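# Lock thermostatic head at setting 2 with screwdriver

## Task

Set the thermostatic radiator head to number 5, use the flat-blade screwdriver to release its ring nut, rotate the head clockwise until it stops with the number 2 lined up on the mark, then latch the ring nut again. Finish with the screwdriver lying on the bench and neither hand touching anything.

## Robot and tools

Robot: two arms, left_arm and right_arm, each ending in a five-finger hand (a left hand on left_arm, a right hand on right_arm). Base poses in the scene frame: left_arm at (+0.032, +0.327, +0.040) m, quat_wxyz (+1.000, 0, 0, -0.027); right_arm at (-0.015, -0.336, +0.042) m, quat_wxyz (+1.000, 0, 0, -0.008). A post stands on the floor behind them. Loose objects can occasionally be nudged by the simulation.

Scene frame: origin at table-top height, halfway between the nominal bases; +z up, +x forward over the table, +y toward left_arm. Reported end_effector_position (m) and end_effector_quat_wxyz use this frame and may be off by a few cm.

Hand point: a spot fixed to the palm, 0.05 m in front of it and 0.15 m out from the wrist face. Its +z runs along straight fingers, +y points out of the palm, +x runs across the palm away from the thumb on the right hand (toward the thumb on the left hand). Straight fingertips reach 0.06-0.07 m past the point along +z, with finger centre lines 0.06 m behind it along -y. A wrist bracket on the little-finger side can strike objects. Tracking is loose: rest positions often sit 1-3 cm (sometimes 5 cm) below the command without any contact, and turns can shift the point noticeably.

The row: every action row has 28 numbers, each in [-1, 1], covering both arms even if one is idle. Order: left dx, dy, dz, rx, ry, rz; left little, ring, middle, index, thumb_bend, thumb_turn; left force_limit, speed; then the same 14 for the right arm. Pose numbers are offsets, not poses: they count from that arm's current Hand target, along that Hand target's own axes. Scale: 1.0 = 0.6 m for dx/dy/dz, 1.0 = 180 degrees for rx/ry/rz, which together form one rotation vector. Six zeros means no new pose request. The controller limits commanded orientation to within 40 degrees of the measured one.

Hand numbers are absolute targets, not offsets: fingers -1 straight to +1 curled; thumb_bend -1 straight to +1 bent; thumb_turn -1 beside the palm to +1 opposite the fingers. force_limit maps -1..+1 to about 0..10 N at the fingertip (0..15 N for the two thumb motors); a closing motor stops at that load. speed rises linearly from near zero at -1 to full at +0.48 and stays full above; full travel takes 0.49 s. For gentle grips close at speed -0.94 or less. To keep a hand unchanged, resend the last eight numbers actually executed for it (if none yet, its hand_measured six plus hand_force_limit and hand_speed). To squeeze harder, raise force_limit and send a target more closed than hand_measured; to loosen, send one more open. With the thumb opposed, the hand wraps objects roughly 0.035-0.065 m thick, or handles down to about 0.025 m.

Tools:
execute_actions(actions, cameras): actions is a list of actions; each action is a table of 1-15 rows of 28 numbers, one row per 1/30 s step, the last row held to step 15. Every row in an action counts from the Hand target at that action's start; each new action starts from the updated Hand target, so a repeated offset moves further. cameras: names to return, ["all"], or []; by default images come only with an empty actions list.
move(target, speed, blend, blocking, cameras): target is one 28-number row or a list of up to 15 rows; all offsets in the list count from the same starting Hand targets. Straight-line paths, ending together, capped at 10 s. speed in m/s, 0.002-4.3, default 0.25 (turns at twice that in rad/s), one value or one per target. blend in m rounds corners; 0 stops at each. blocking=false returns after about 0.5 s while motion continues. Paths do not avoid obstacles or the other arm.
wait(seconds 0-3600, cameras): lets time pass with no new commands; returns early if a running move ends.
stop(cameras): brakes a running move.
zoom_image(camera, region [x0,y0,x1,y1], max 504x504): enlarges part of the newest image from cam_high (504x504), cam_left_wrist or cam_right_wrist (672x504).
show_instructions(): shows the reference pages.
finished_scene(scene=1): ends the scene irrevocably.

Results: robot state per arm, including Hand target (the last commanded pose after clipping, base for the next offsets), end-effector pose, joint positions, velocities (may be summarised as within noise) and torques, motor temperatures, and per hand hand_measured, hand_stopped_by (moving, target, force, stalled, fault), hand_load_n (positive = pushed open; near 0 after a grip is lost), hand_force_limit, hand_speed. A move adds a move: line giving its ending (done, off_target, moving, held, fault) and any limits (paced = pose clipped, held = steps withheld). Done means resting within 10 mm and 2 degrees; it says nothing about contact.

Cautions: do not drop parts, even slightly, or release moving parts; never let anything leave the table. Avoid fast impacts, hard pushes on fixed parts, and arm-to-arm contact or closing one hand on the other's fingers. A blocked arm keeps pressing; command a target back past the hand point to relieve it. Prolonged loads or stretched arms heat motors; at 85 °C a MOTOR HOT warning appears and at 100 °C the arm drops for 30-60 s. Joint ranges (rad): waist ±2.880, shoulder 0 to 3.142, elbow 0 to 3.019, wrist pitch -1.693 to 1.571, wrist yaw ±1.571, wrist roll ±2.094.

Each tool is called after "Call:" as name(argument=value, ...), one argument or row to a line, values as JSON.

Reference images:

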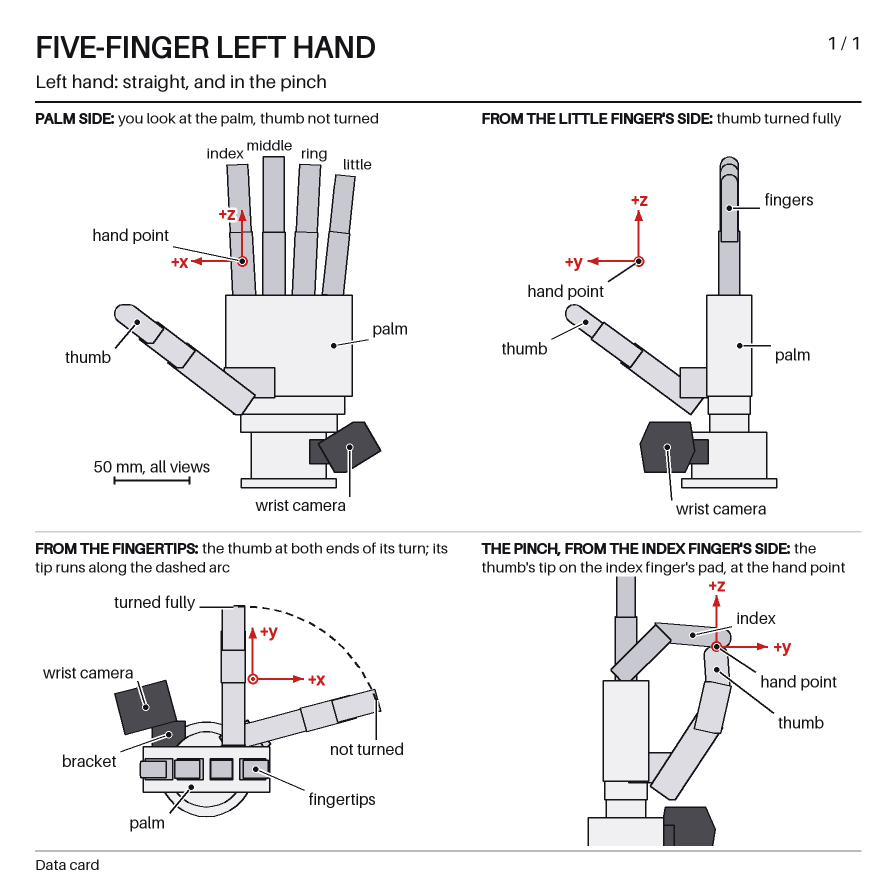

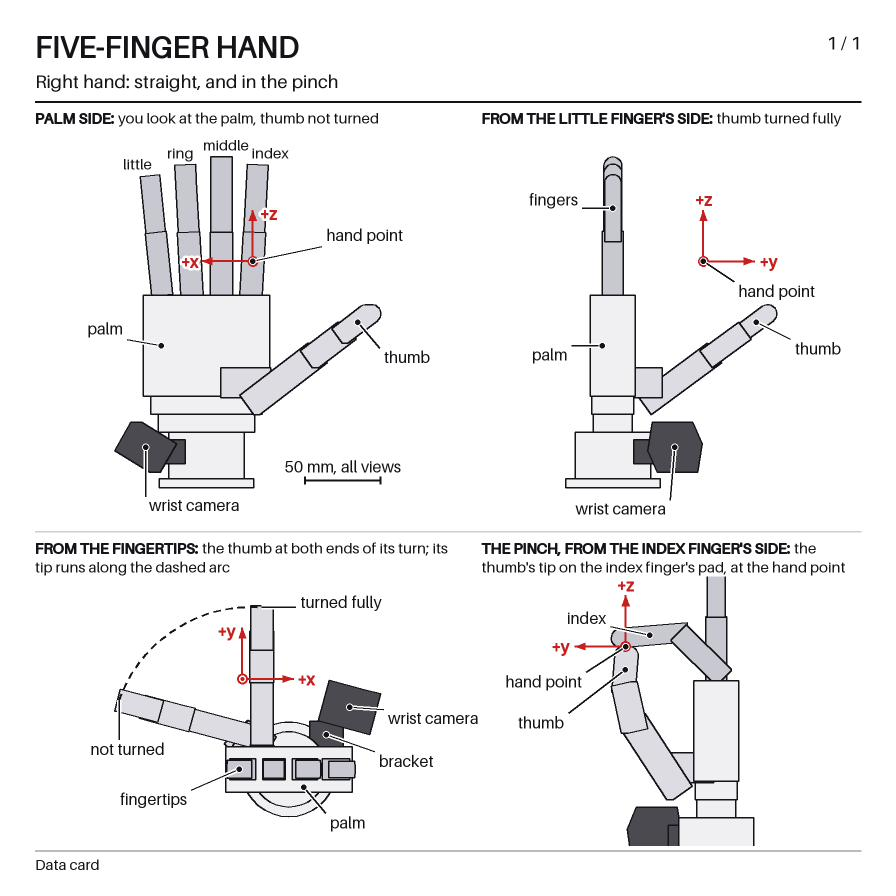

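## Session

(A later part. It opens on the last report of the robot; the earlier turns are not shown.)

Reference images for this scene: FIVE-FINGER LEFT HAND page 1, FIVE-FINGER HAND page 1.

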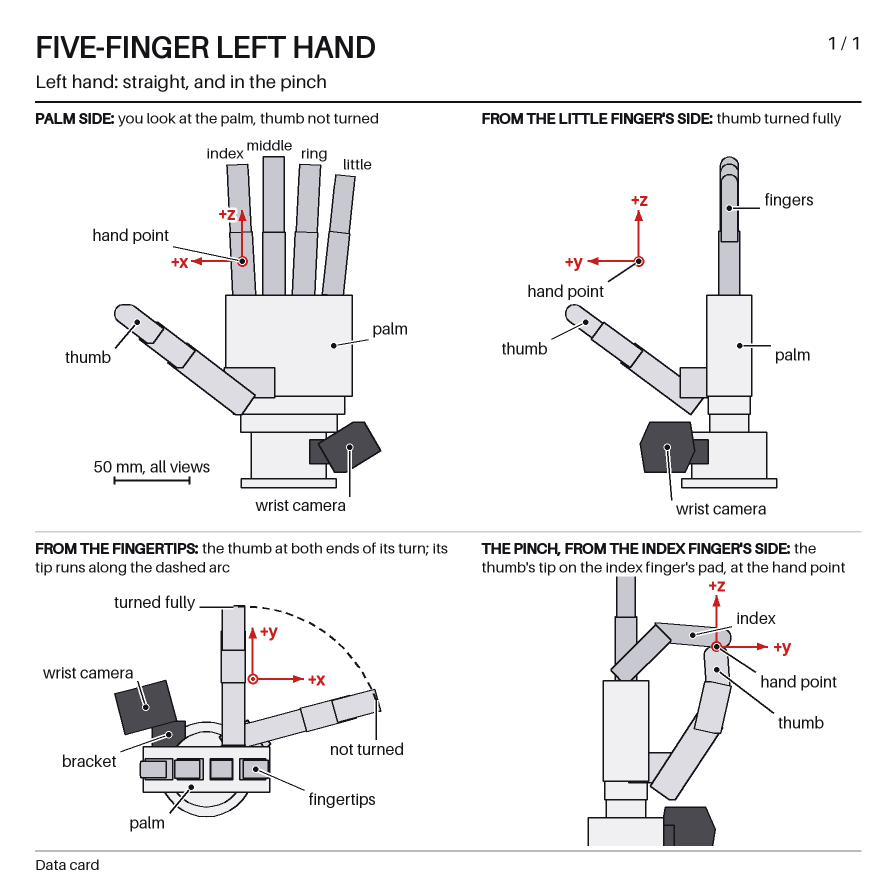

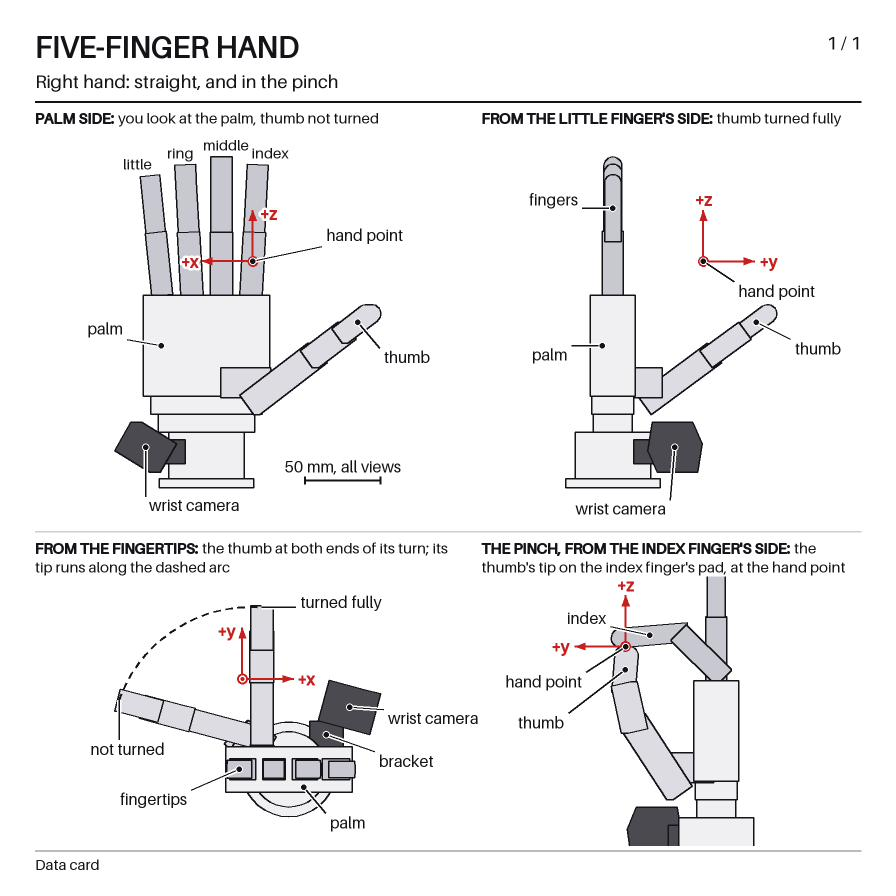

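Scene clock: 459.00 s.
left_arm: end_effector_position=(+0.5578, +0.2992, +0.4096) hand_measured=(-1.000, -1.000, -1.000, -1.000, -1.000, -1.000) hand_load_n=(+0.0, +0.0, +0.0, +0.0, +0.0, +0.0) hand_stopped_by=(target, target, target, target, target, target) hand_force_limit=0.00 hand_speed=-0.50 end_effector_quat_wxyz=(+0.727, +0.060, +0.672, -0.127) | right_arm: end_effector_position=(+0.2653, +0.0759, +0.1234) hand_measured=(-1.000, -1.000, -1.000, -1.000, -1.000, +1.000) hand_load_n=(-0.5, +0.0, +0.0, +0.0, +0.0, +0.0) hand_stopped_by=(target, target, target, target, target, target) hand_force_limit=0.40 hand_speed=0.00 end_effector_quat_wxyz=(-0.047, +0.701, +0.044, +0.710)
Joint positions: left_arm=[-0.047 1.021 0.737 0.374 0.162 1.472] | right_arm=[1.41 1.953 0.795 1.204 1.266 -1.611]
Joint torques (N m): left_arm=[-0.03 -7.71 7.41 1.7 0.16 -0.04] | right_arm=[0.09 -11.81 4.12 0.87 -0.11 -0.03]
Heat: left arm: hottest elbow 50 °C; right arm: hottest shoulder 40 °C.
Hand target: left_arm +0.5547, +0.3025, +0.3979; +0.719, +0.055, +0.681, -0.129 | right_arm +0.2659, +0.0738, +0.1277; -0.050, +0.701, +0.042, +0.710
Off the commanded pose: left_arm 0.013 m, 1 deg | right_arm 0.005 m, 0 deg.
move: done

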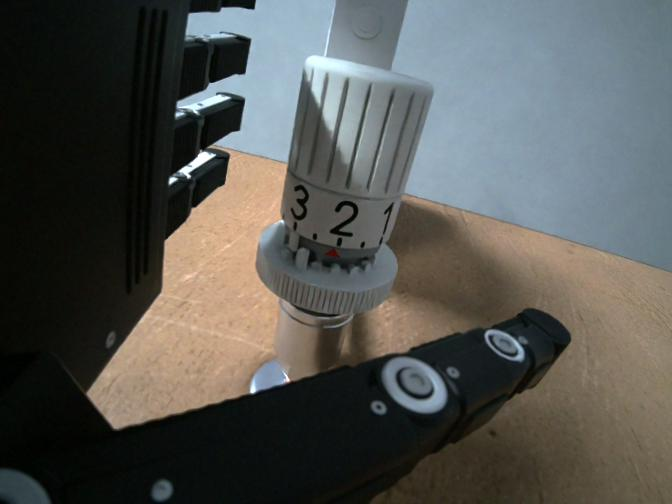

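Call:
move(
  target=[
    [0,0,0,0,0,0,-1,-1,-1,-1,-1,-1,0,-0.5, 0.03,0,-0.14,0,0,0,-1,-1,-1,-1,-1,1,0.4,0.0],
    [0,0,0,0,0,0,-1,-1,-1,-1,-1,-1,0,-0.5, 0.12,0.309,-0.146,0,0,0,-1,-1,-1,-1,-1,1,0.4,0.0],
  ],
  speed=0.25,
  blend=0.02,
  cameras=[],
)

Scene clock: 464.60 s.
left_arm: end_effector_position=(+0.5578, +0.2992, +0.4096) hand_measured=(-1.000, -1.000, -1.000, -1.000, -1.000, -1.000) hand_load_n=(+0.0, +0.0, +0.0, +0.0, +0.0, +0.0) hand_stopped_by=(target, target, target, target, target, target) hand_force_limit=0.00 hand_speed=-0.50 end_effector_quat_wxyz=(+0.727, +0.060, +0.672, -0.127) | right_arm: end_effector_position=(+0.2010, -0.1187, +0.1968) hand_measured=(-1.000, -1.000, -1.000, -1.000, -1.000, +1.000) hand_load_n=(+0.0, +0.0, +0.0, +0.0, +0.0, +0.0) hand_stopped_by=(target, target, target, target, target, target) hand_force_limit=0.40 hand_speed=0.00 end_effector_quat_wxyz=(-0.048, +0.700, +0.045, +0.711)
Joint positions: left_arm=[-0.047 1.021 0.737 0.374 0.162 1.472] | right_arm=[1.526 1.334 0.25 1.168 1.378 -1.649]
Joint torques (N m): left_arm=[-0.03 -7.71 7.43 1.68 0.16 -0.04] | right_arm=[0.26 -4.72 4.52 0.61 -0.17 0.08]
Heat: left arm: hottest elbow 50 °C; right arm: hottest shoulder 40 °C.
Hand target: left_arm +0.5547, +0.3025, +0.3979; +0.719, +0.055, +0.681, -0.129 | right_arm +0.2022, -0.1221, +0.1967; -0.050, +0.701, +0.042, +0.710
Off the commanded pose: left_arm 0.013 m, 1 deg | right_arm 0.004 m, 0 deg.
move: done

Call:
move(
  target=[0.1518,-0.2295,-0.5227,0.1995,0.0302,0.023,-1,-1,-1,-1,-1,1,0,-0.2, 0,0,0,0,0,0,-1,-1,-1,-1,-1,1,0.4,0.0],
  speed=0.3,
  cameras=["all"],
)

Scene clock: 469.07 s.
left_arm: end_effector_position=(+0.2313, +0.2394, +0.2786) hand_measured=(-1.000, -1.000, -1.000, -1.000, -1.000, +1.000) hand_load_n=(+0.0, +0.0, +0.0, +0.0, +0.0, +0.0) hand_stopped_by=(target, target, target, target, target, target) hand_force_limit=0.00 hand_speed=-0.20 end_effector_quat_wxyz=(+0.564, +0.244, +0.710, -0.345) | right_arm: end_effector_position=(+0.2010, -0.1187, +0.1968) hand_measured=(-1.000, -1.000, -1.000, -1.000, -1.000, +1.000) hand_load_n=(+0.0, -0.5, +0.0, +0.0, +0.0, +0.0) hand_stopped_by=(target, target, target, target, target, target) hand_force_limit=0.40 hand_speed=0.00 end_effector_quat_wxyz=(-0.049, +0.700, +0.045, +0.711)
Joint positions: left_arm=[0.593 -0.009 0.422 -1.138 1.374 2.051] | right_arm=[1.526 1.334 0.25 1.168 1.378 -1.648]
Joint torques (N m): left_arm=[-1.32 5.01 11.11 0.83 0.52 0.14] | right_arm=[0.67 -4.54 4.55 0.66 -0.08 0]
Heat: left arm: hottest elbow 51 °C; right arm: hottest shoulder 39 °C.
Hand target: left_arm +0.2199, +0.2400, +0.2998; +0.638, +0.304, +0.639, -0.304 | right_arm +0.2021, -0.1221, +0.1966; -0.050, +0.700, +0.042, +0.711
Off the commanded pose: left_arm 0.024 m, 14 deg | right_arm 0.004 m, 0 deg.
joint sent to its limit (left arm) — joint 2 (shoulder), lower limit; joint 6 (wrist roll), upper limit. The joint targets are off in position and orientation.
move: off_target (left_arm)

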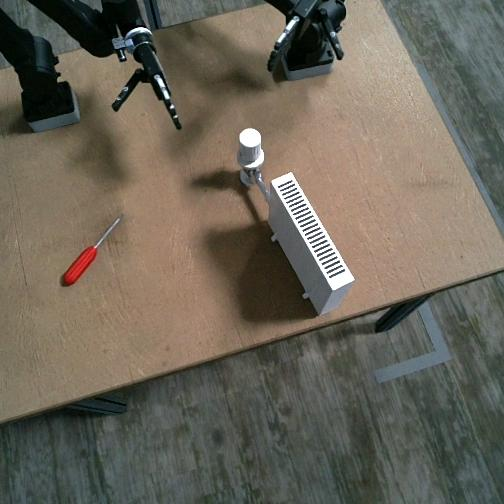

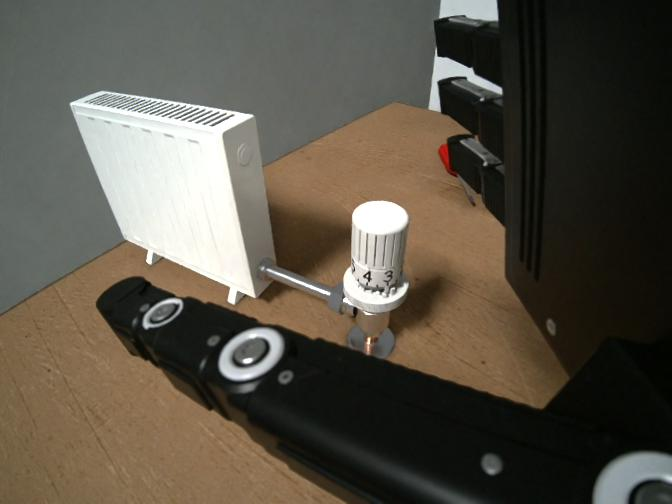

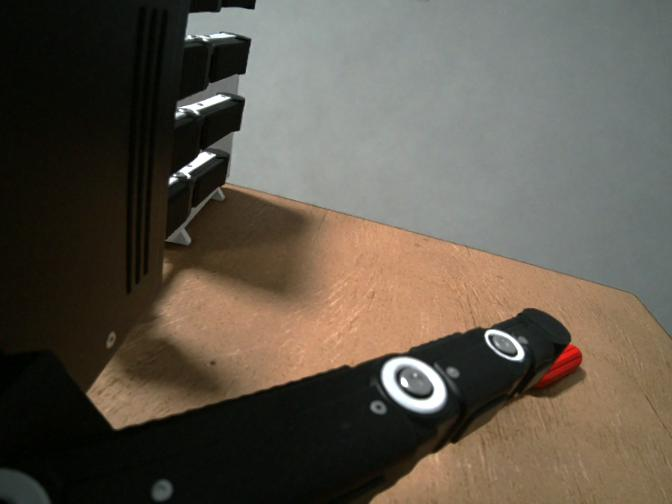

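Call:
zoom_image(
  camera="cam_left_wrist",
  region=[330, 250, 430, 340],
)

Scaled by 5.040 from the camera's image (finer frame: 960x720).

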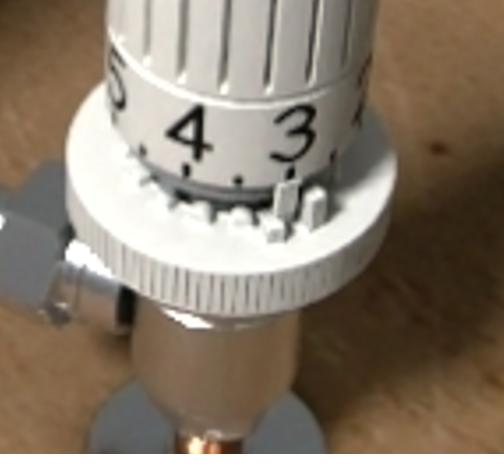

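Call:
move(
  target=[0.27,-0.06,0.11,0,0,0,-1,-1,-1,-1,-1,1,0,-0.2, 0,0,0,0,0,0,-1,-1,-1,-1,-1,1,0.4,0.0],
  speed=0.2,
  cameras=["all"],
)

Scene clock: 472.47 s.
left_arm: end_effector_position=(+0.2167, +0.1914, +0.1684) hand_measured=(-1.000, -1.000, -1.000, -1.000, -1.000, +1.000) hand_load_n=(-0.5, +0.0, +0.0, +0.0, +0.0, +0.0) hand_stopped_by=(target, target, target, target, target, target) hand_force_limit=0.00 hand_speed=-0.20 end_effector_quat_wxyz=(+0.478, +0.323, +0.690, -0.438) | right_arm: end_effector_position=(+0.2010, -0.1187, +0.1968) hand_measured=(-1.000, -1.000, -1.000, -1.000, -1.000, +1.000) hand_load_n=(+0.0, +0.0, +0.0, +0.0, +0.0, +0.0) hand_stopped_by=(target, target, target, target, target, target) hand_force_limit=0.40 hand_speed=0.00 end_effector_quat_wxyz=(-0.049, +0.700, +0.045, +0.711)
Joint positions: left_arm=[0.282 -0.009 0.16 -0.955 1.342 2.039] | right_arm=[1.526 1.334 0.25 1.168 1.378 -1.648]
Joint torques (N m): left_arm=[0.03 4.25 10.03 1.16 0.64 -0.03] | right_arm=[0.38 -4.25 4.62 0.73 -0.11 0.01]
Heat: left arm: hottest elbow 51 °C; right arm: hottest shoulder 39 °C.
Hand target: left_arm +0.2186, +0.1940, +0.1814; +0.487, +0.324, +0.688, -0.429 (not the last commanded pose) | right_arm +0.2021, -0.1221, +0.1966; -0.050, +0.700, +0.042, +0.711
Off the commanded pose: left_arm 0.043 m, 25 deg | right_arm 0.004 m, 0 deg.
joint at its limit (left arm) — joint 2 (shoulder), lower limit.
move: held (left_arm; a check stopped the path); limits=held
pose unreachable (left arm): on one or more control steps of this call, first in action 0 (counted from 0), this arm could not follow its commanded pose, so it was not sent that pose on those steps. It may still have moved: this result reports where it is.
cause: moving toward the commanded pose would bring two parts of the arm too close to each other (joints 3 (elbow) to 6 (wrist roll) lie between them).

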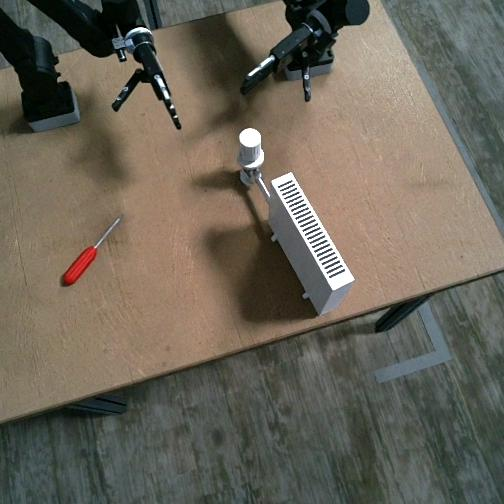

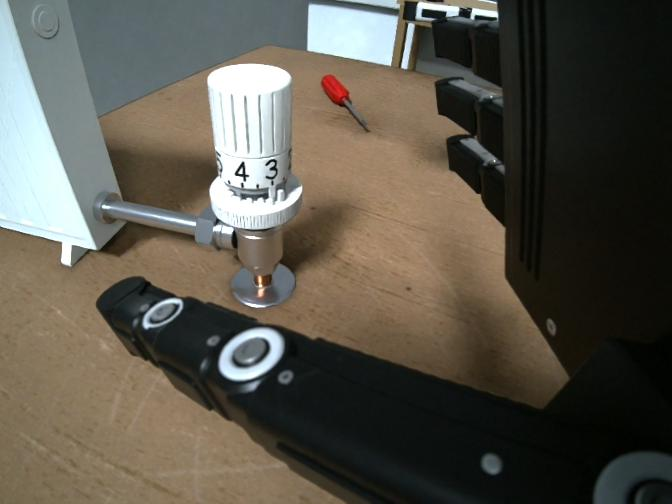

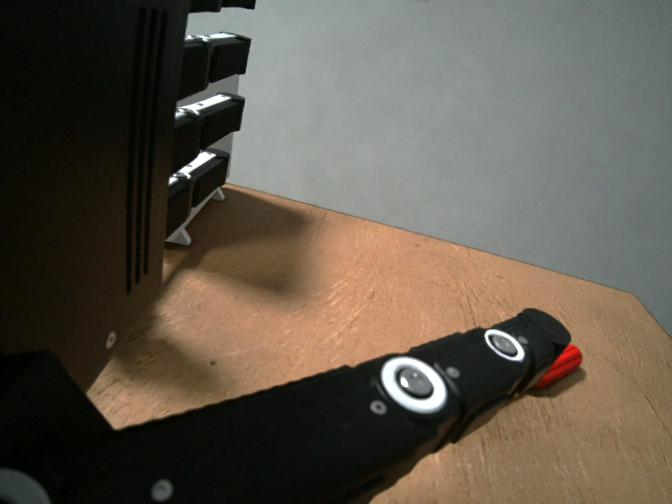

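Call:
zoom_image(
  camera="cam_left_wrist",
  region=[200, 145, 315, 245],
)

Scaled by 4.383 from the camera's image (finer frame: 960x720).

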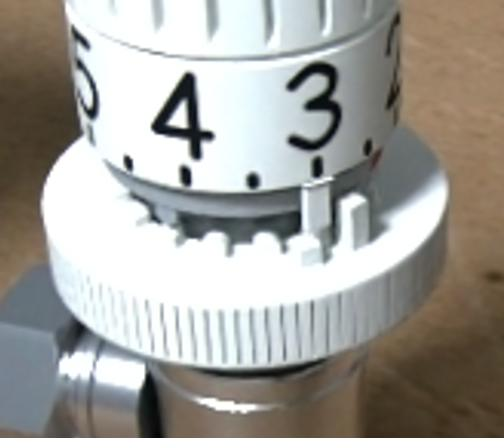

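Call:
move(
  target=[
    [-0.1873,-0.0198,-0.1068,-0.08,-0.035,0.012,-1,-1,-1,-1,-1,1,0,-0.2, 0,0,0,0,0,0,-1,-1,-1,-1,-1,1,0.4,0.0],
    [-0.4022,0.2728,-0.1538,-0.2706,-0.1198,0.0416,-1,-1,-1,-1,-1,1,0,-0.2, 0,0,0,0,0,0,-1,-1,-1,-1,-1,1,0.4,0.0],
  ],
  speed=0.3,
  blend=0.03,
  cameras=["cam_high"],
)

Scene clock: 478.33 s.
left_arm: end_effector_position=(+0.3945, +0.3421, +0.3459) hand_measured=(-1.000, -1.000, -1.000, -1.000, -1.000, +1.000) hand_load_n=(+0.0, +0.0, +0.0, +0.0, +0.0, +0.0) hand_stopped_by=(target, target, target, target, target, target) hand_force_limit=0.00 hand_speed=-0.20 end_effector_quat_wxyz=(+0.700, +0.048, +0.701, -0.130) | right_arm: end_effector_position=(+0.2010, -0.1187, +0.1968) hand_measured=(-1.000, -1.000, -1.000, -1.000, -1.000, +1.000) hand_load_n=(+0.0, +0.0, +0.0, +0.0, -0.5, +0.0) hand_stopped_by=(target, target, target, target, target, target) hand_force_limit=0.40 hand_speed=0.00 end_effector_quat_wxyz=(-0.049, +0.700, +0.045, +0.711)
Joint positions: left_arm=[0.112 0.42 0.403 0.032 0.311 1.451] | right_arm=[1.526 1.334 0.25 1.168 1.378 -1.648]
Joint torques (N m): left_arm=[-1.32 1.55 12.48 3.12 -0.07 0.08] | right_arm=[0.03 -3.96 4.75 0.72 -0.18 -0.03]
Heat: left arm: hottest elbow 53 °C; right arm: hottest shoulder 39 °C.
Hand target: left_arm +0.4000, +0.3398, +0.3798; +0.719, +0.055, +0.681, -0.129 | right_arm +0.2021, -0.1221, +0.1966; -0.050, +0.700, +0.042, +0.711
Off the commanded pose: left_arm 0.035 m, 3 deg | right_arm 0.004 m, 0 deg.
move: off_target (left_arm)

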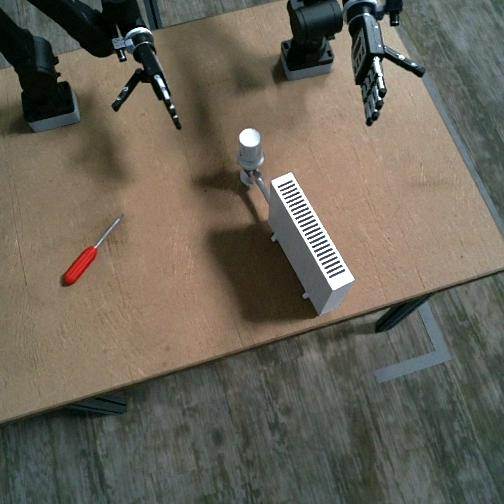

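Call:
move(
  target=[
    [0,0,0,0,0,0,-1,-1,-1,-1,-1,1,0,-0.2, -0.1193,-0.2843,0.0965,0.075,0,0,-1,-1,-1,-1,-1,0.8,0.4,0.0],
    [0,0,0,0,0,0,-1,-1,-1,-1,-1,1,0,-0.2, -0.1193,-0.327,0.234,0.075,0,0,-1,-1,-1,-1,-1,0.8,0.4,0.0],
  ],
  speed=[0.2,0.1],
  cameras=["cam_right_wrist","cam_high"],
)

Call:
zoom_image(
  camera="cam_right_wrist",
  region=[170, 220, 420, 420],
)

Scene clock: 484.23 s.
left_arm: end_effector_position=(+0.3945, +0.3421, +0.3459) hand_measured=(-1.000, -1.000, -1.000, -1.000, -1.000, +1.000) hand_load_n=(+0.0, +0.0, +0.0, +0.0, +0.0, +0.0) hand_stopped_by=(target, target, target, target, target, target) hand_force_limit=0.00 hand_speed=-0.20 end_effector_quat_wxyz=(+0.700, +0.048, +0.701, -0.130) | right_arm: end_effector_position=(+0.3114, +0.0803, +0.1277) hand_measured=(-1.000, -1.000, -1.000, -1.000, -1.000, +0.800) hand_load_n=(+0.0, -0.5, +0.0, -0.5, +0.0, +0.0) hand_stopped_by=(target, target, target, target, target, target) hand_force_limit=0.40 hand_speed=0.00 end_effector_quat_wxyz=(-0.125, +0.691, +0.133, +0.699)
Joint positions: left_arm=[0.112 0.42 0.403 0.032 0.311 1.451] | right_arm=[1.29 1.894 0.7 1.209 0.907 -1.595]
Joint torques (N m): left_arm=[-1.26 1.49 12.49 3 -0.07 0.08] | right_arm=[-0.03 -9.35 7.45 1.42 -0.13 0.02]
Motor temperatures (°C): left_arm=[32 34 55 32 32 32] | right_arm=[28 39 35 30 32 32]
Heat: left arm: hottest elbow 55 °C; right arm: hottest shoulder 39 °C.
Hand target: left_arm +0.4000, +0.3398, +0.3798; +0.719, +0.055, +0.681, -0.129 | right_arm +0.3170, +0.0913, +0.1291; -0.132, +0.690, +0.126, +0.701
Off the commanded pose: left_arm 0.034 m, 3 deg | right_arm 0.012 m, 1 deg.
move: off_target (right_arm)
Images, in order (width x height): cam_high 504x504, cam_right_wrist 672x504.

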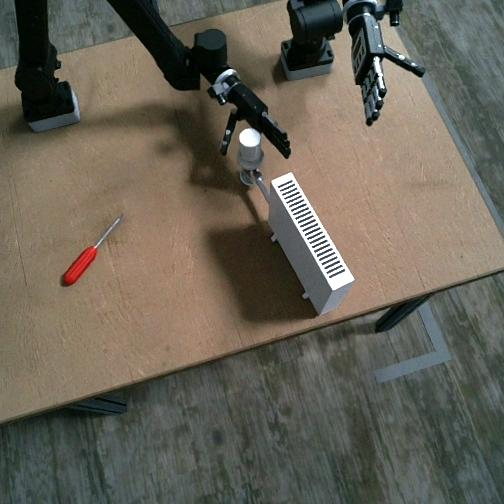

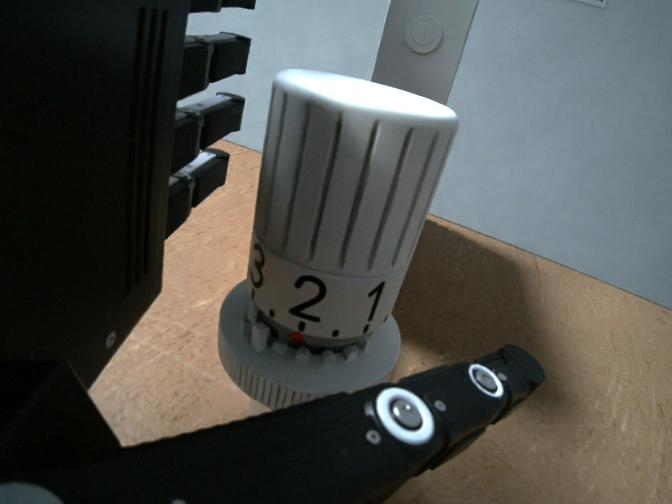

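Scaled by 2.016 from the camera's image (finer frame: 960x720).

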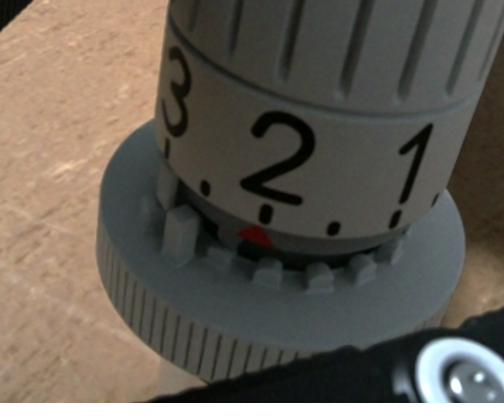

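Call:
move(
  target=[0,0,0,0,0,0,-1,-1,-1,-1,-1,1,0,-0.2, -0.065,0,0.005,0,0,0,-1,-1,-1,-1,-1,0.8,0.4,0.0],
  speed=0.06,
  cameras=["cam_right_wrist","cam_high"],
)

Call:
zoom_image(
  camera="cam_right_wrist",
  region=[170, 120, 470, 360],
)

Scene clock: 485.70 s.
left_arm: end_effector_position=(+0.3945, +0.3421, +0.3459) hand_measured=(-1.000, -1.000, -1.000, -1.000, -1.000, +1.000) hand_load_n=(+0.0, +0.0, +0.0, +0.0, +0.0, +0.0) hand_stopped_by=(target, target, target, target, target, target) hand_force_limit=0.00 hand_speed=-0.20 end_effector_quat_wxyz=(+0.700, +0.048, +0.701, -0.130) | right_arm: end_effector_position=(+0.3136, +0.0843, +0.0870) hand_measured=(-1.000, -1.000, -1.000, -1.000, -1.000, +0.800) hand_load_n=(+0.0, +0.0, +0.0, +0.0, +0.5, +0.0) hand_stopped_by=(target, target, target, target, target, target) hand_force_limit=0.40 hand_speed=0.00 end_effector_quat_wxyz=(-0.122, +0.694, +0.139, +0.696)
Joint positions: left_arm=[0.112 0.42 0.403 0.032 0.311 1.451] | right_arm=[1.287 2.018 0.725 1.289 0.901 -1.592]
Joint torques (N m): left_arm=[-1.2 1.61 12.48 3.04 -0.07 0.08] | right_arm=[-0.03 -10.34 6.16 1.81 -0.09 0.03]
Motor temperatures (°C): left_arm=[32 34 55 32 32 32] | right_arm=[28 39 35 30 32 32]
Heat: left arm: hottest elbow 55 °C; right arm: hottest shoulder 39 °C.
Hand target: left_arm +0.4000, +0.3398, +0.3798; +0.719, +0.055, +0.681, -0.129 | right_arm +0.3202, +0.0929, +0.0899; -0.132, +0.690, +0.126, +0.701
Off the commanded pose: left_arm 0.034 m, 3 deg | right_arm 0.011 m, 2 deg.
move: off_target (right_arm)
Images, in order (width x height): cam_high 504x504, cam_right_wrist 672x504.

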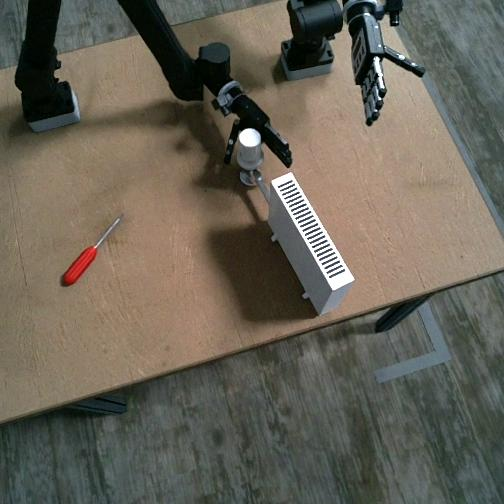

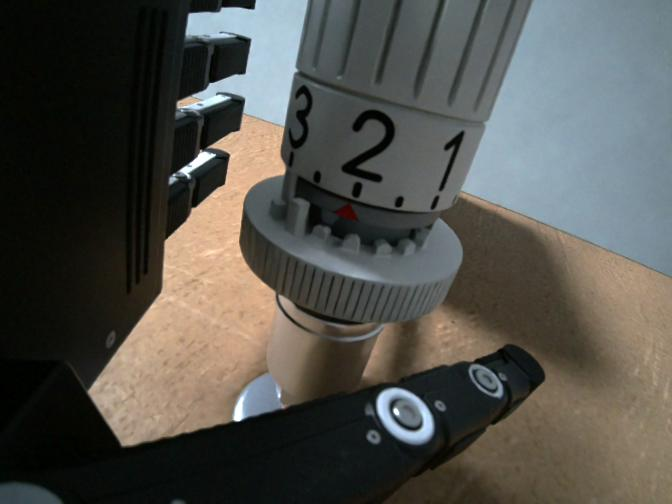

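Scaled by 1.680 from the camera's image (finer frame: 960x720).

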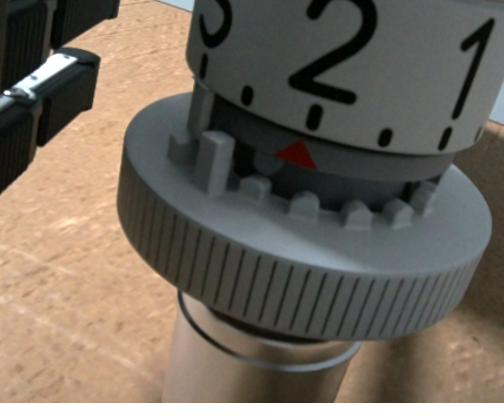

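Call:
zoom_image(
  camera="cam_right_wrist",
  region=[250, 140, 360, 260],
)

Scaled by 4.200 from the camera's image (finer frame: 960x720).

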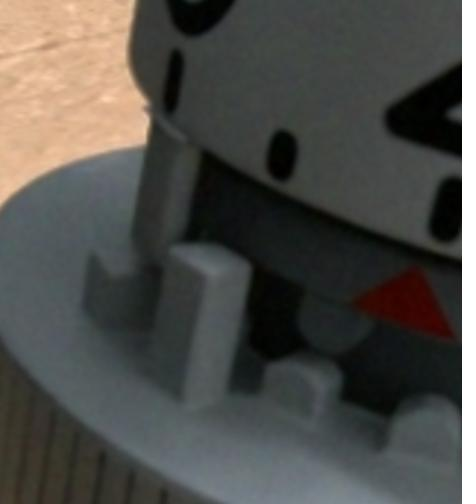

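Call:
move(
  target=[0,0,0,0,0,0,-1,-1,-1,-1,-1,1,0,-0.2, 0,0.045,0,0,0,0,-1,-1,-1,-1,-1,0.8,0.4,0.0],
  speed=0.06,
  cameras=["cam_right_wrist"],
)

Scene clock: 486.97 s.
left_arm: end_effector_position=(+0.3945, +0.3421, +0.3459) hand_measured=(-1.000, -1.000, -1.000, -1.000, -1.000, +1.000) hand_load_n=(+0.0, +0.0, +0.0, +0.0, +0.0, +0.5) hand_stopped_by=(target, target, target, target, target, target) hand_force_limit=0.00 hand_speed=-0.20 end_effector_quat_wxyz=(+0.700, +0.048, +0.701, -0.130) | right_arm: end_effector_position=(+0.3276, +0.0726, +0.0879) hand_measured=(-1.000, -1.000, -1.000, -1.000, -1.000, +0.800) hand_load_n=(+0.0, +0.0, +0.0, +0.0, +0.0, +0.5) hand_stopped_by=(target, target, target, target, target, target) hand_force_limit=0.40 hand_speed=0.00 end_effector_quat_wxyz=(-0.128, +0.691, +0.133, +0.699)
Joint positions: left_arm=[0.112 0.42 0.403 0.032 0.311 1.451] | right_arm=[1.246 2.018 0.705 1.328 0.859 -1.592]
Joint torques (N m): left_arm=[-1.26 1.55 12.48 3.04 -0.07 0.08] | right_arm=[-0.32 -12.04 3.18 1.88 -0.05 0.02]
Motor temperatures (°C): left_arm=[32 33 55 32 32 32] | right_arm=[28 39 35 30 32 32]
Heat: left arm: hottest elbow 55 °C; right arm: hottest shoulder 39 °C.
Hand target: left_arm +0.4000, +0.3398, +0.3798; +0.719, +0.055, +0.681, -0.129 | right_arm +0.3300, +0.0677, +0.0899; -0.131, +0.690, +0.125, +0.701
Off the commanded pose: left_arm 0.034 m, 3 deg | right_arm 0.006 m, 1 deg.
move: done

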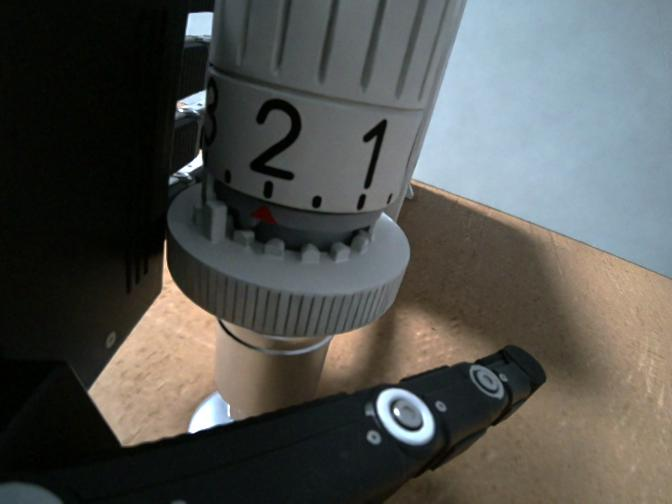

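Call:
move(
  target=[
    [0,0,0,0,0,0,-1,-1,-1,-1,-1,1,0,-0.2, 0,0.006,-0.013,0,0,0,-1,-1,-1,-1,-1,0.8,0.0,-0.8],
    [0,0,0,0,0,0,-1,-1,-1,-1,-1,1,0,-0.2, 0,0.006,-0.013,0,0,0,-1,-1,-1,0.5,0.5,0.8,0.0,-0.8],
  ],
  speed=0.05,
  cameras=["cam_right_wrist"],
)

Call:
zoom_image(
  camera="cam_right_wrist",
  region=[130, 120, 430, 360],
)

Scene clock: 490.37 s.
left_arm: end_effector_position=(+0.3945, +0.3421, +0.3459) hand_measured=(-1.000, -1.000, -1.000, -1.000, -1.000, +1.000) hand_load_n=(+0.0, +0.0, +0.0, +0.0, +0.0, +0.5) hand_stopped_by=(target, target, target, target, target, target) hand_force_limit=0.00 hand_speed=-0.20 end_effector_quat_wxyz=(+0.700, +0.048, +0.701, -0.130) | right_arm: end_effector_position=(+0.3227, +0.0728, +0.0871) hand_measured=(-1.000, -1.000, -1.000, -0.246, -0.426, +0.800) hand_load_n=(+0.0, +0.0, +0.0, +7.5, +9.0, +1.0) hand_stopped_by=(target, target, target, force, force, target) hand_force_limit=0.00 hand_speed=-0.80 end_effector_quat_wxyz=(-0.141, +0.689, +0.134, +0.698)
Joint positions: left_arm=[0.112 0.42 0.403 0.032 0.311 1.451] | right_arm=[1.253 2.017 0.689 1.35 0.846 -1.581]
Joint torques (N m): left_arm=[-1.38 1.49 12.51 3.03 -0.07 0.08] | right_arm=[0.15 -11.34 2.35 1.58 0.92 -0.1]
Motor temperatures (°C): left_arm=[32 33 56 32 32 32] | right_arm=[28 39 35 30 32 32]
Heat: left arm: hottest elbow 56 °C; right arm: hottest shoulder 39 °C.
Hand target: left_arm +0.4000, +0.3398, +0.3798; +0.719, +0.055, +0.681, -0.129 | right_arm +0.3239, +0.0616, +0.0898; -0.132, +0.690, +0.126, +0.701
Off the commanded pose: left_arm 0.034 m, 3 deg | right_arm 0.012 m, 2 deg.
move: off_target (right_arm)

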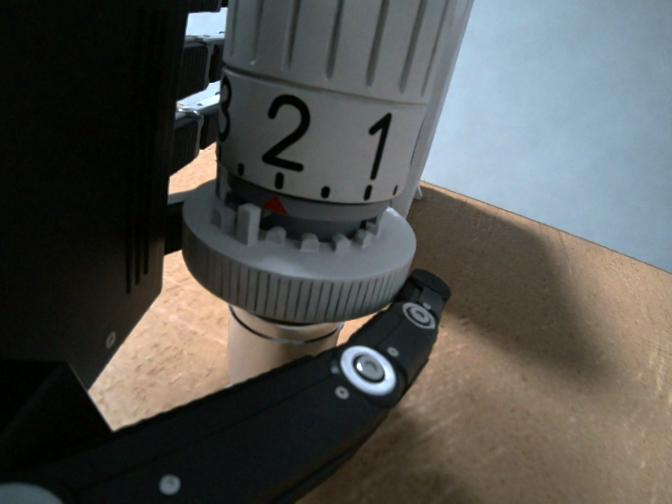

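Scaled by 1.680 from the camera's image (finer frame: 960x720).

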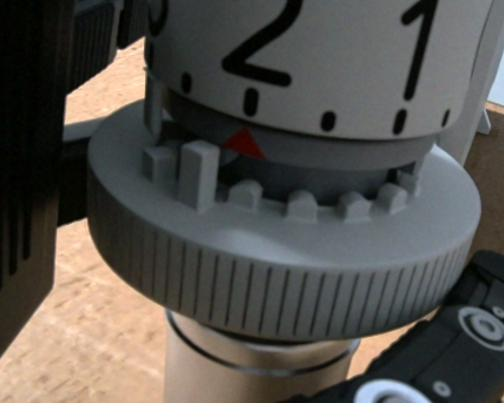

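Call:
move(
  target=[
    [0,0,0,0,0,0,-1,-1,-1,-1,-1,1,0,-0.2, 0,0,0,0,0,0,-1,-1,-1,0.6,0.6,0.8,0.4,-0.8],
    [0,0,0,0,0,0,-1,-1,-1,-1,-1,1,0,-0.2, 0,0.0022,-0.0055,-0.0667,0,0,-1,-1,-1,0.6,0.6,0.8,0.4,-0.8],
  ],
  speed=0.05,
  cameras=["cam_right_wrist"],
)

Call:
zoom_image(
  camera="cam_right_wrist",
  region=[130, 120, 430, 360],
)

Scene clock: 495.10 s.
left_arm: end_effector_position=(+0.3945, +0.3421, +0.3459) hand_measured=(-1.000, -1.000, -1.000, -1.000, -1.000, +1.000) hand_load_n=(+0.0, +0.0, +0.0, +0.0, +0.0, +0.0) hand_stopped_by=(target, target, target, target, target, target) hand_force_limit=0.00 hand_speed=-0.20 end_effector_quat_wxyz=(+0.700, +0.048, +0.701, -0.130) | right_arm: end_effector_position=(+0.3208, +0.0695, +0.0867) hand_measured=(-1.000, -1.000, -1.000, -0.246, -0.414, +0.800) hand_load_n=(+0.0, +0.0, +0.0, +9.5, +11.0, +0.0) hand_stopped_by=(target, target, target, force, force, target) hand_force_limit=0.40 hand_speed=-0.80 end_effector_quat_wxyz=(-0.080, +0.700, +0.061, +0.707)
Joint positions: left_arm=[0.112 0.42 0.403 0.032 0.311 1.451] | right_arm=[1.283 2.044 0.783 1.288 1.068 -1.568]
Joint torques (N m): left_arm=[-1.38 1.49 12.51 3.04 -0.07 0.08] | right_arm=[-0.03 -12.51 4.04 1.29 1.68 -0.38]
Motor temperatures (°C): left_arm=[32 33 57 32 32 32] | right_arm=[28 39 34 30 33 32]
Heat: left arm: hottest elbow 57 °C; right arm: hottest shoulder 39 °C.
Hand target: left_arm +0.4000, +0.3398, +0.3798; +0.719, +0.055, +0.681, -0.129 | right_arm +0.3214, +0.0591, +0.0897; -0.059, +0.700, +0.051, +0.710
Off the commanded pose: left_arm 0.034 m, 3 deg | right_arm 0.011 m, 3 deg.
move: off_target (right_arm)

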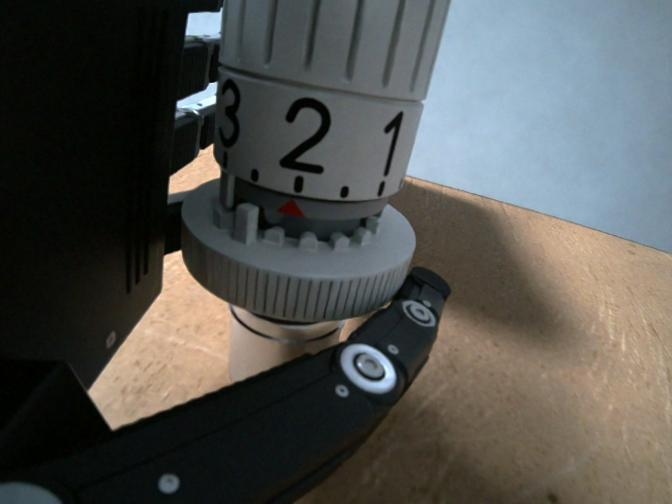

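Scaled by 1.680 from the camera's image (finer frame: 960x720).

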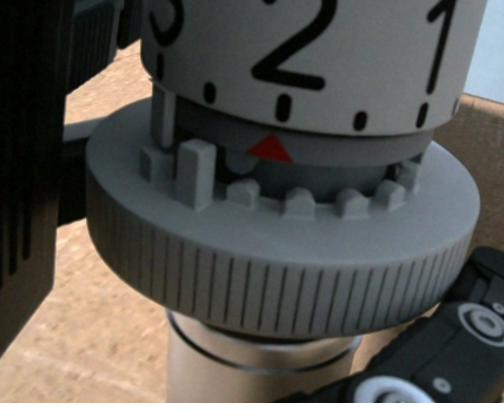

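Call:
zoom_image(
  camera="cam_right_wrist",
  region=[205, 140, 325, 260],
)

Scaled by 4.200 from the camera's image (finer frame: 960x720).

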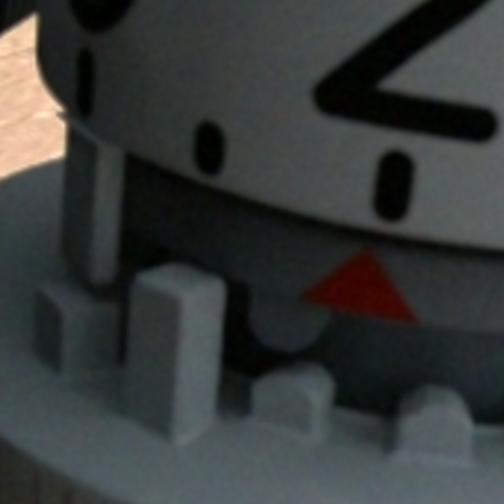

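Call:
move(
  target=[0,0,0,0,0,0,-1,-1,-1,-1,-1,1,0,-0.2, 0,0.0016,-0.0036,-0.042,0,0,-1,-1,-1,0.6,0.6,0.8,0.4,-0.8],
  speed=0.05,
  cameras=["cam_right_wrist"],
)

Call:
zoom_image(
  camera="cam_right_wrist",
  region=[205, 140, 325, 260],
)

Scene clock: 498.23 s.
left_arm: end_effector_position=(+0.3945, +0.3421, +0.3459) hand_measured=(-1.000, -1.000, -1.000, -1.000, -1.000, +1.000) hand_load_n=(+0.0, +0.0, +0.0, +0.0, +0.0, +0.0) hand_stopped_by=(target, target, target, target, target, target) hand_force_limit=0.00 hand_speed=-0.20 end_effector_quat_wxyz=(+0.700, +0.048, +0.701, -0.130) | right_arm: end_effector_position=(+0.3190, +0.0681, +0.0863) hand_measured=(-1.000, -1.000, -1.000, -0.246, -0.414, +0.800) hand_load_n=(+0.0, +0.0, +0.0, +8.0, +10.0, +0.0) hand_stopped_by=(target, target, target, force, force, target) hand_force_limit=0.40 hand_speed=-0.80 end_effector_quat_wxyz=(-0.037, +0.703, +0.012, +0.710)
Joint positions: left_arm=[0.112 0.42 0.403 0.032 0.311 1.451] | right_arm=[1.293 2.069 0.854 1.249 1.208 -1.568]
Joint torques (N m): left_arm=[-1.26 1.55 12.49 3.04 -0.07 0.08] | right_arm=[0.5 -12.1 4.29 0.88 1.79 -0.38]
Motor temperatures (°C): left_arm=[32 33 58 32 32 32] | right_arm=[28 39 34 30 34 32]
Heat: left arm: hottest elbow 58 °C; right arm: hottest shoulder 39 °C.
Hand target: left_arm +0.4000, +0.3398, +0.3798; +0.719, +0.055, +0.681, -0.129 | right_arm +0.3193, +0.0578, +0.0896; -0.012, +0.702, +0.005, +0.712
Off the commanded pose: left_arm 0.034 m, 3 deg | right_arm 0.011 m, 3 deg.
move: off_target (right_arm)

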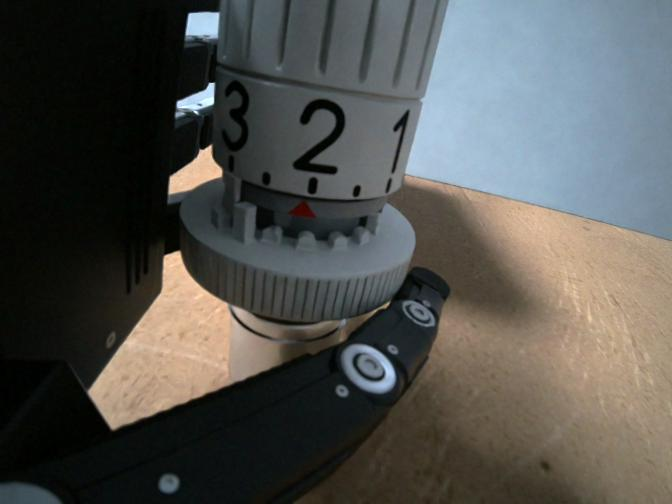

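Scaled by 4.200 from the camera's image (finer frame: 960x720).

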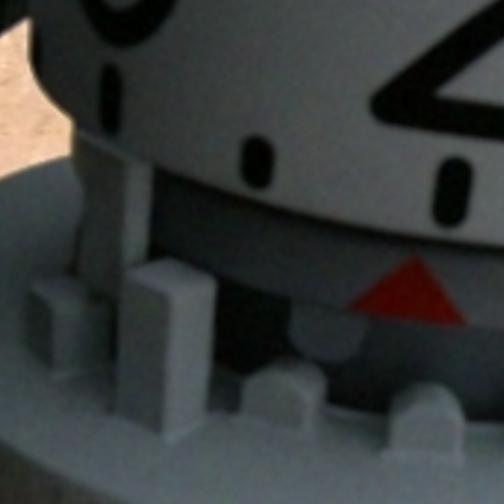

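Call:
move(
  target=[0,0,0,0,0,0,-1,-1,-1,-1,-1,1,0,-0.2, 0,0.0014,-0.0028,-0.0333,0,0,-1,-1,-1,0.6,0.6,0.8,0.4,-0.8],
  speed=0.05,
  cameras=["cam_right_wrist"],
)

Call:
zoom_image(
  camera="cam_right_wrist",
  region=[205, 140, 325, 260],
)

Scene clock: 500.30 s.
left_arm: end_effector_position=(+0.3945, +0.3421, +0.3459) hand_measured=(-1.000, -1.000, -1.000, -1.000, -1.000, +1.000) hand_load_n=(+0.0, +0.0, +0.0, +0.0, +0.0, +0.0) hand_stopped_by=(target, target, target, target, target, target) hand_force_limit=0.00 hand_speed=-0.20 end_effector_quat_wxyz=(+0.700, +0.048, +0.701, -0.130) | right_arm: end_effector_position=(+0.3175, +0.0674, +0.0861) hand_measured=(-1.000, -1.000, -1.000, -0.246, -0.414, +0.800) hand_load_n=(+0.0, +0.5, +0.0, +7.5, +10.0, +0.0) hand_stopped_by=(target, target, target, force, force, target) hand_force_limit=0.40 hand_speed=-0.80 end_effector_quat_wxyz=(-0.003, +0.703, -0.026, +0.711)
Joint positions: left_arm=[0.112 0.42 0.403 0.032 0.311 1.451] | right_arm=[1.296 2.09 0.912 1.221 1.312 -1.57]
Joint torques (N m): left_arm=[-1.26 1.55 12.51 3.03 -0.07 0.08] | right_arm=[0.62 -13.22 4.66 0.84 1.78 -0.44]
Motor temperatures (°C): left_arm=[32 33 58 32 32 32] | right_arm=[28 39 34 30 34 32]
Heat: left arm: hottest elbow 58 °C; right arm: hottest shoulder 39 °C.
Hand target: left_arm +0.4000, +0.3398, +0.3798; +0.719, +0.055, +0.681, -0.129 | right_arm +0.3177, +0.0570, +0.0897; +0.024, +0.702, -0.033, +0.711
Off the commanded pose: left_arm 0.034 m, 3 deg | right_arm 0.011 m, 3 deg.
move: off_target (right_arm)

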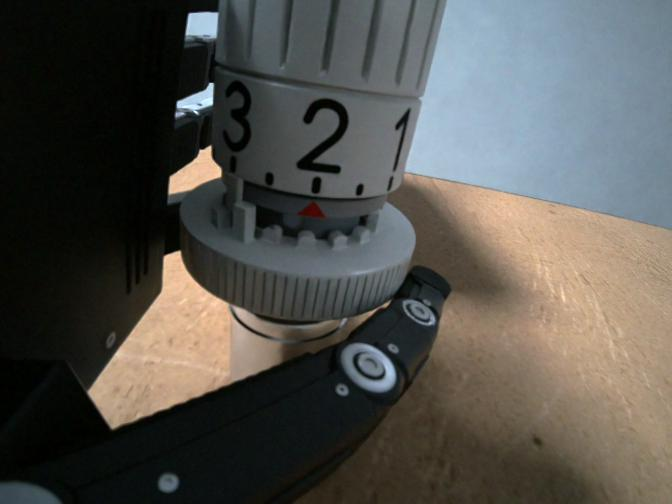

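Scaled by 4.200 from the camera's image (finer frame: 960x720).

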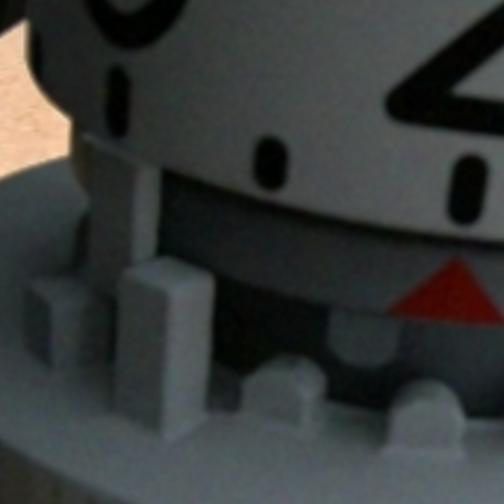

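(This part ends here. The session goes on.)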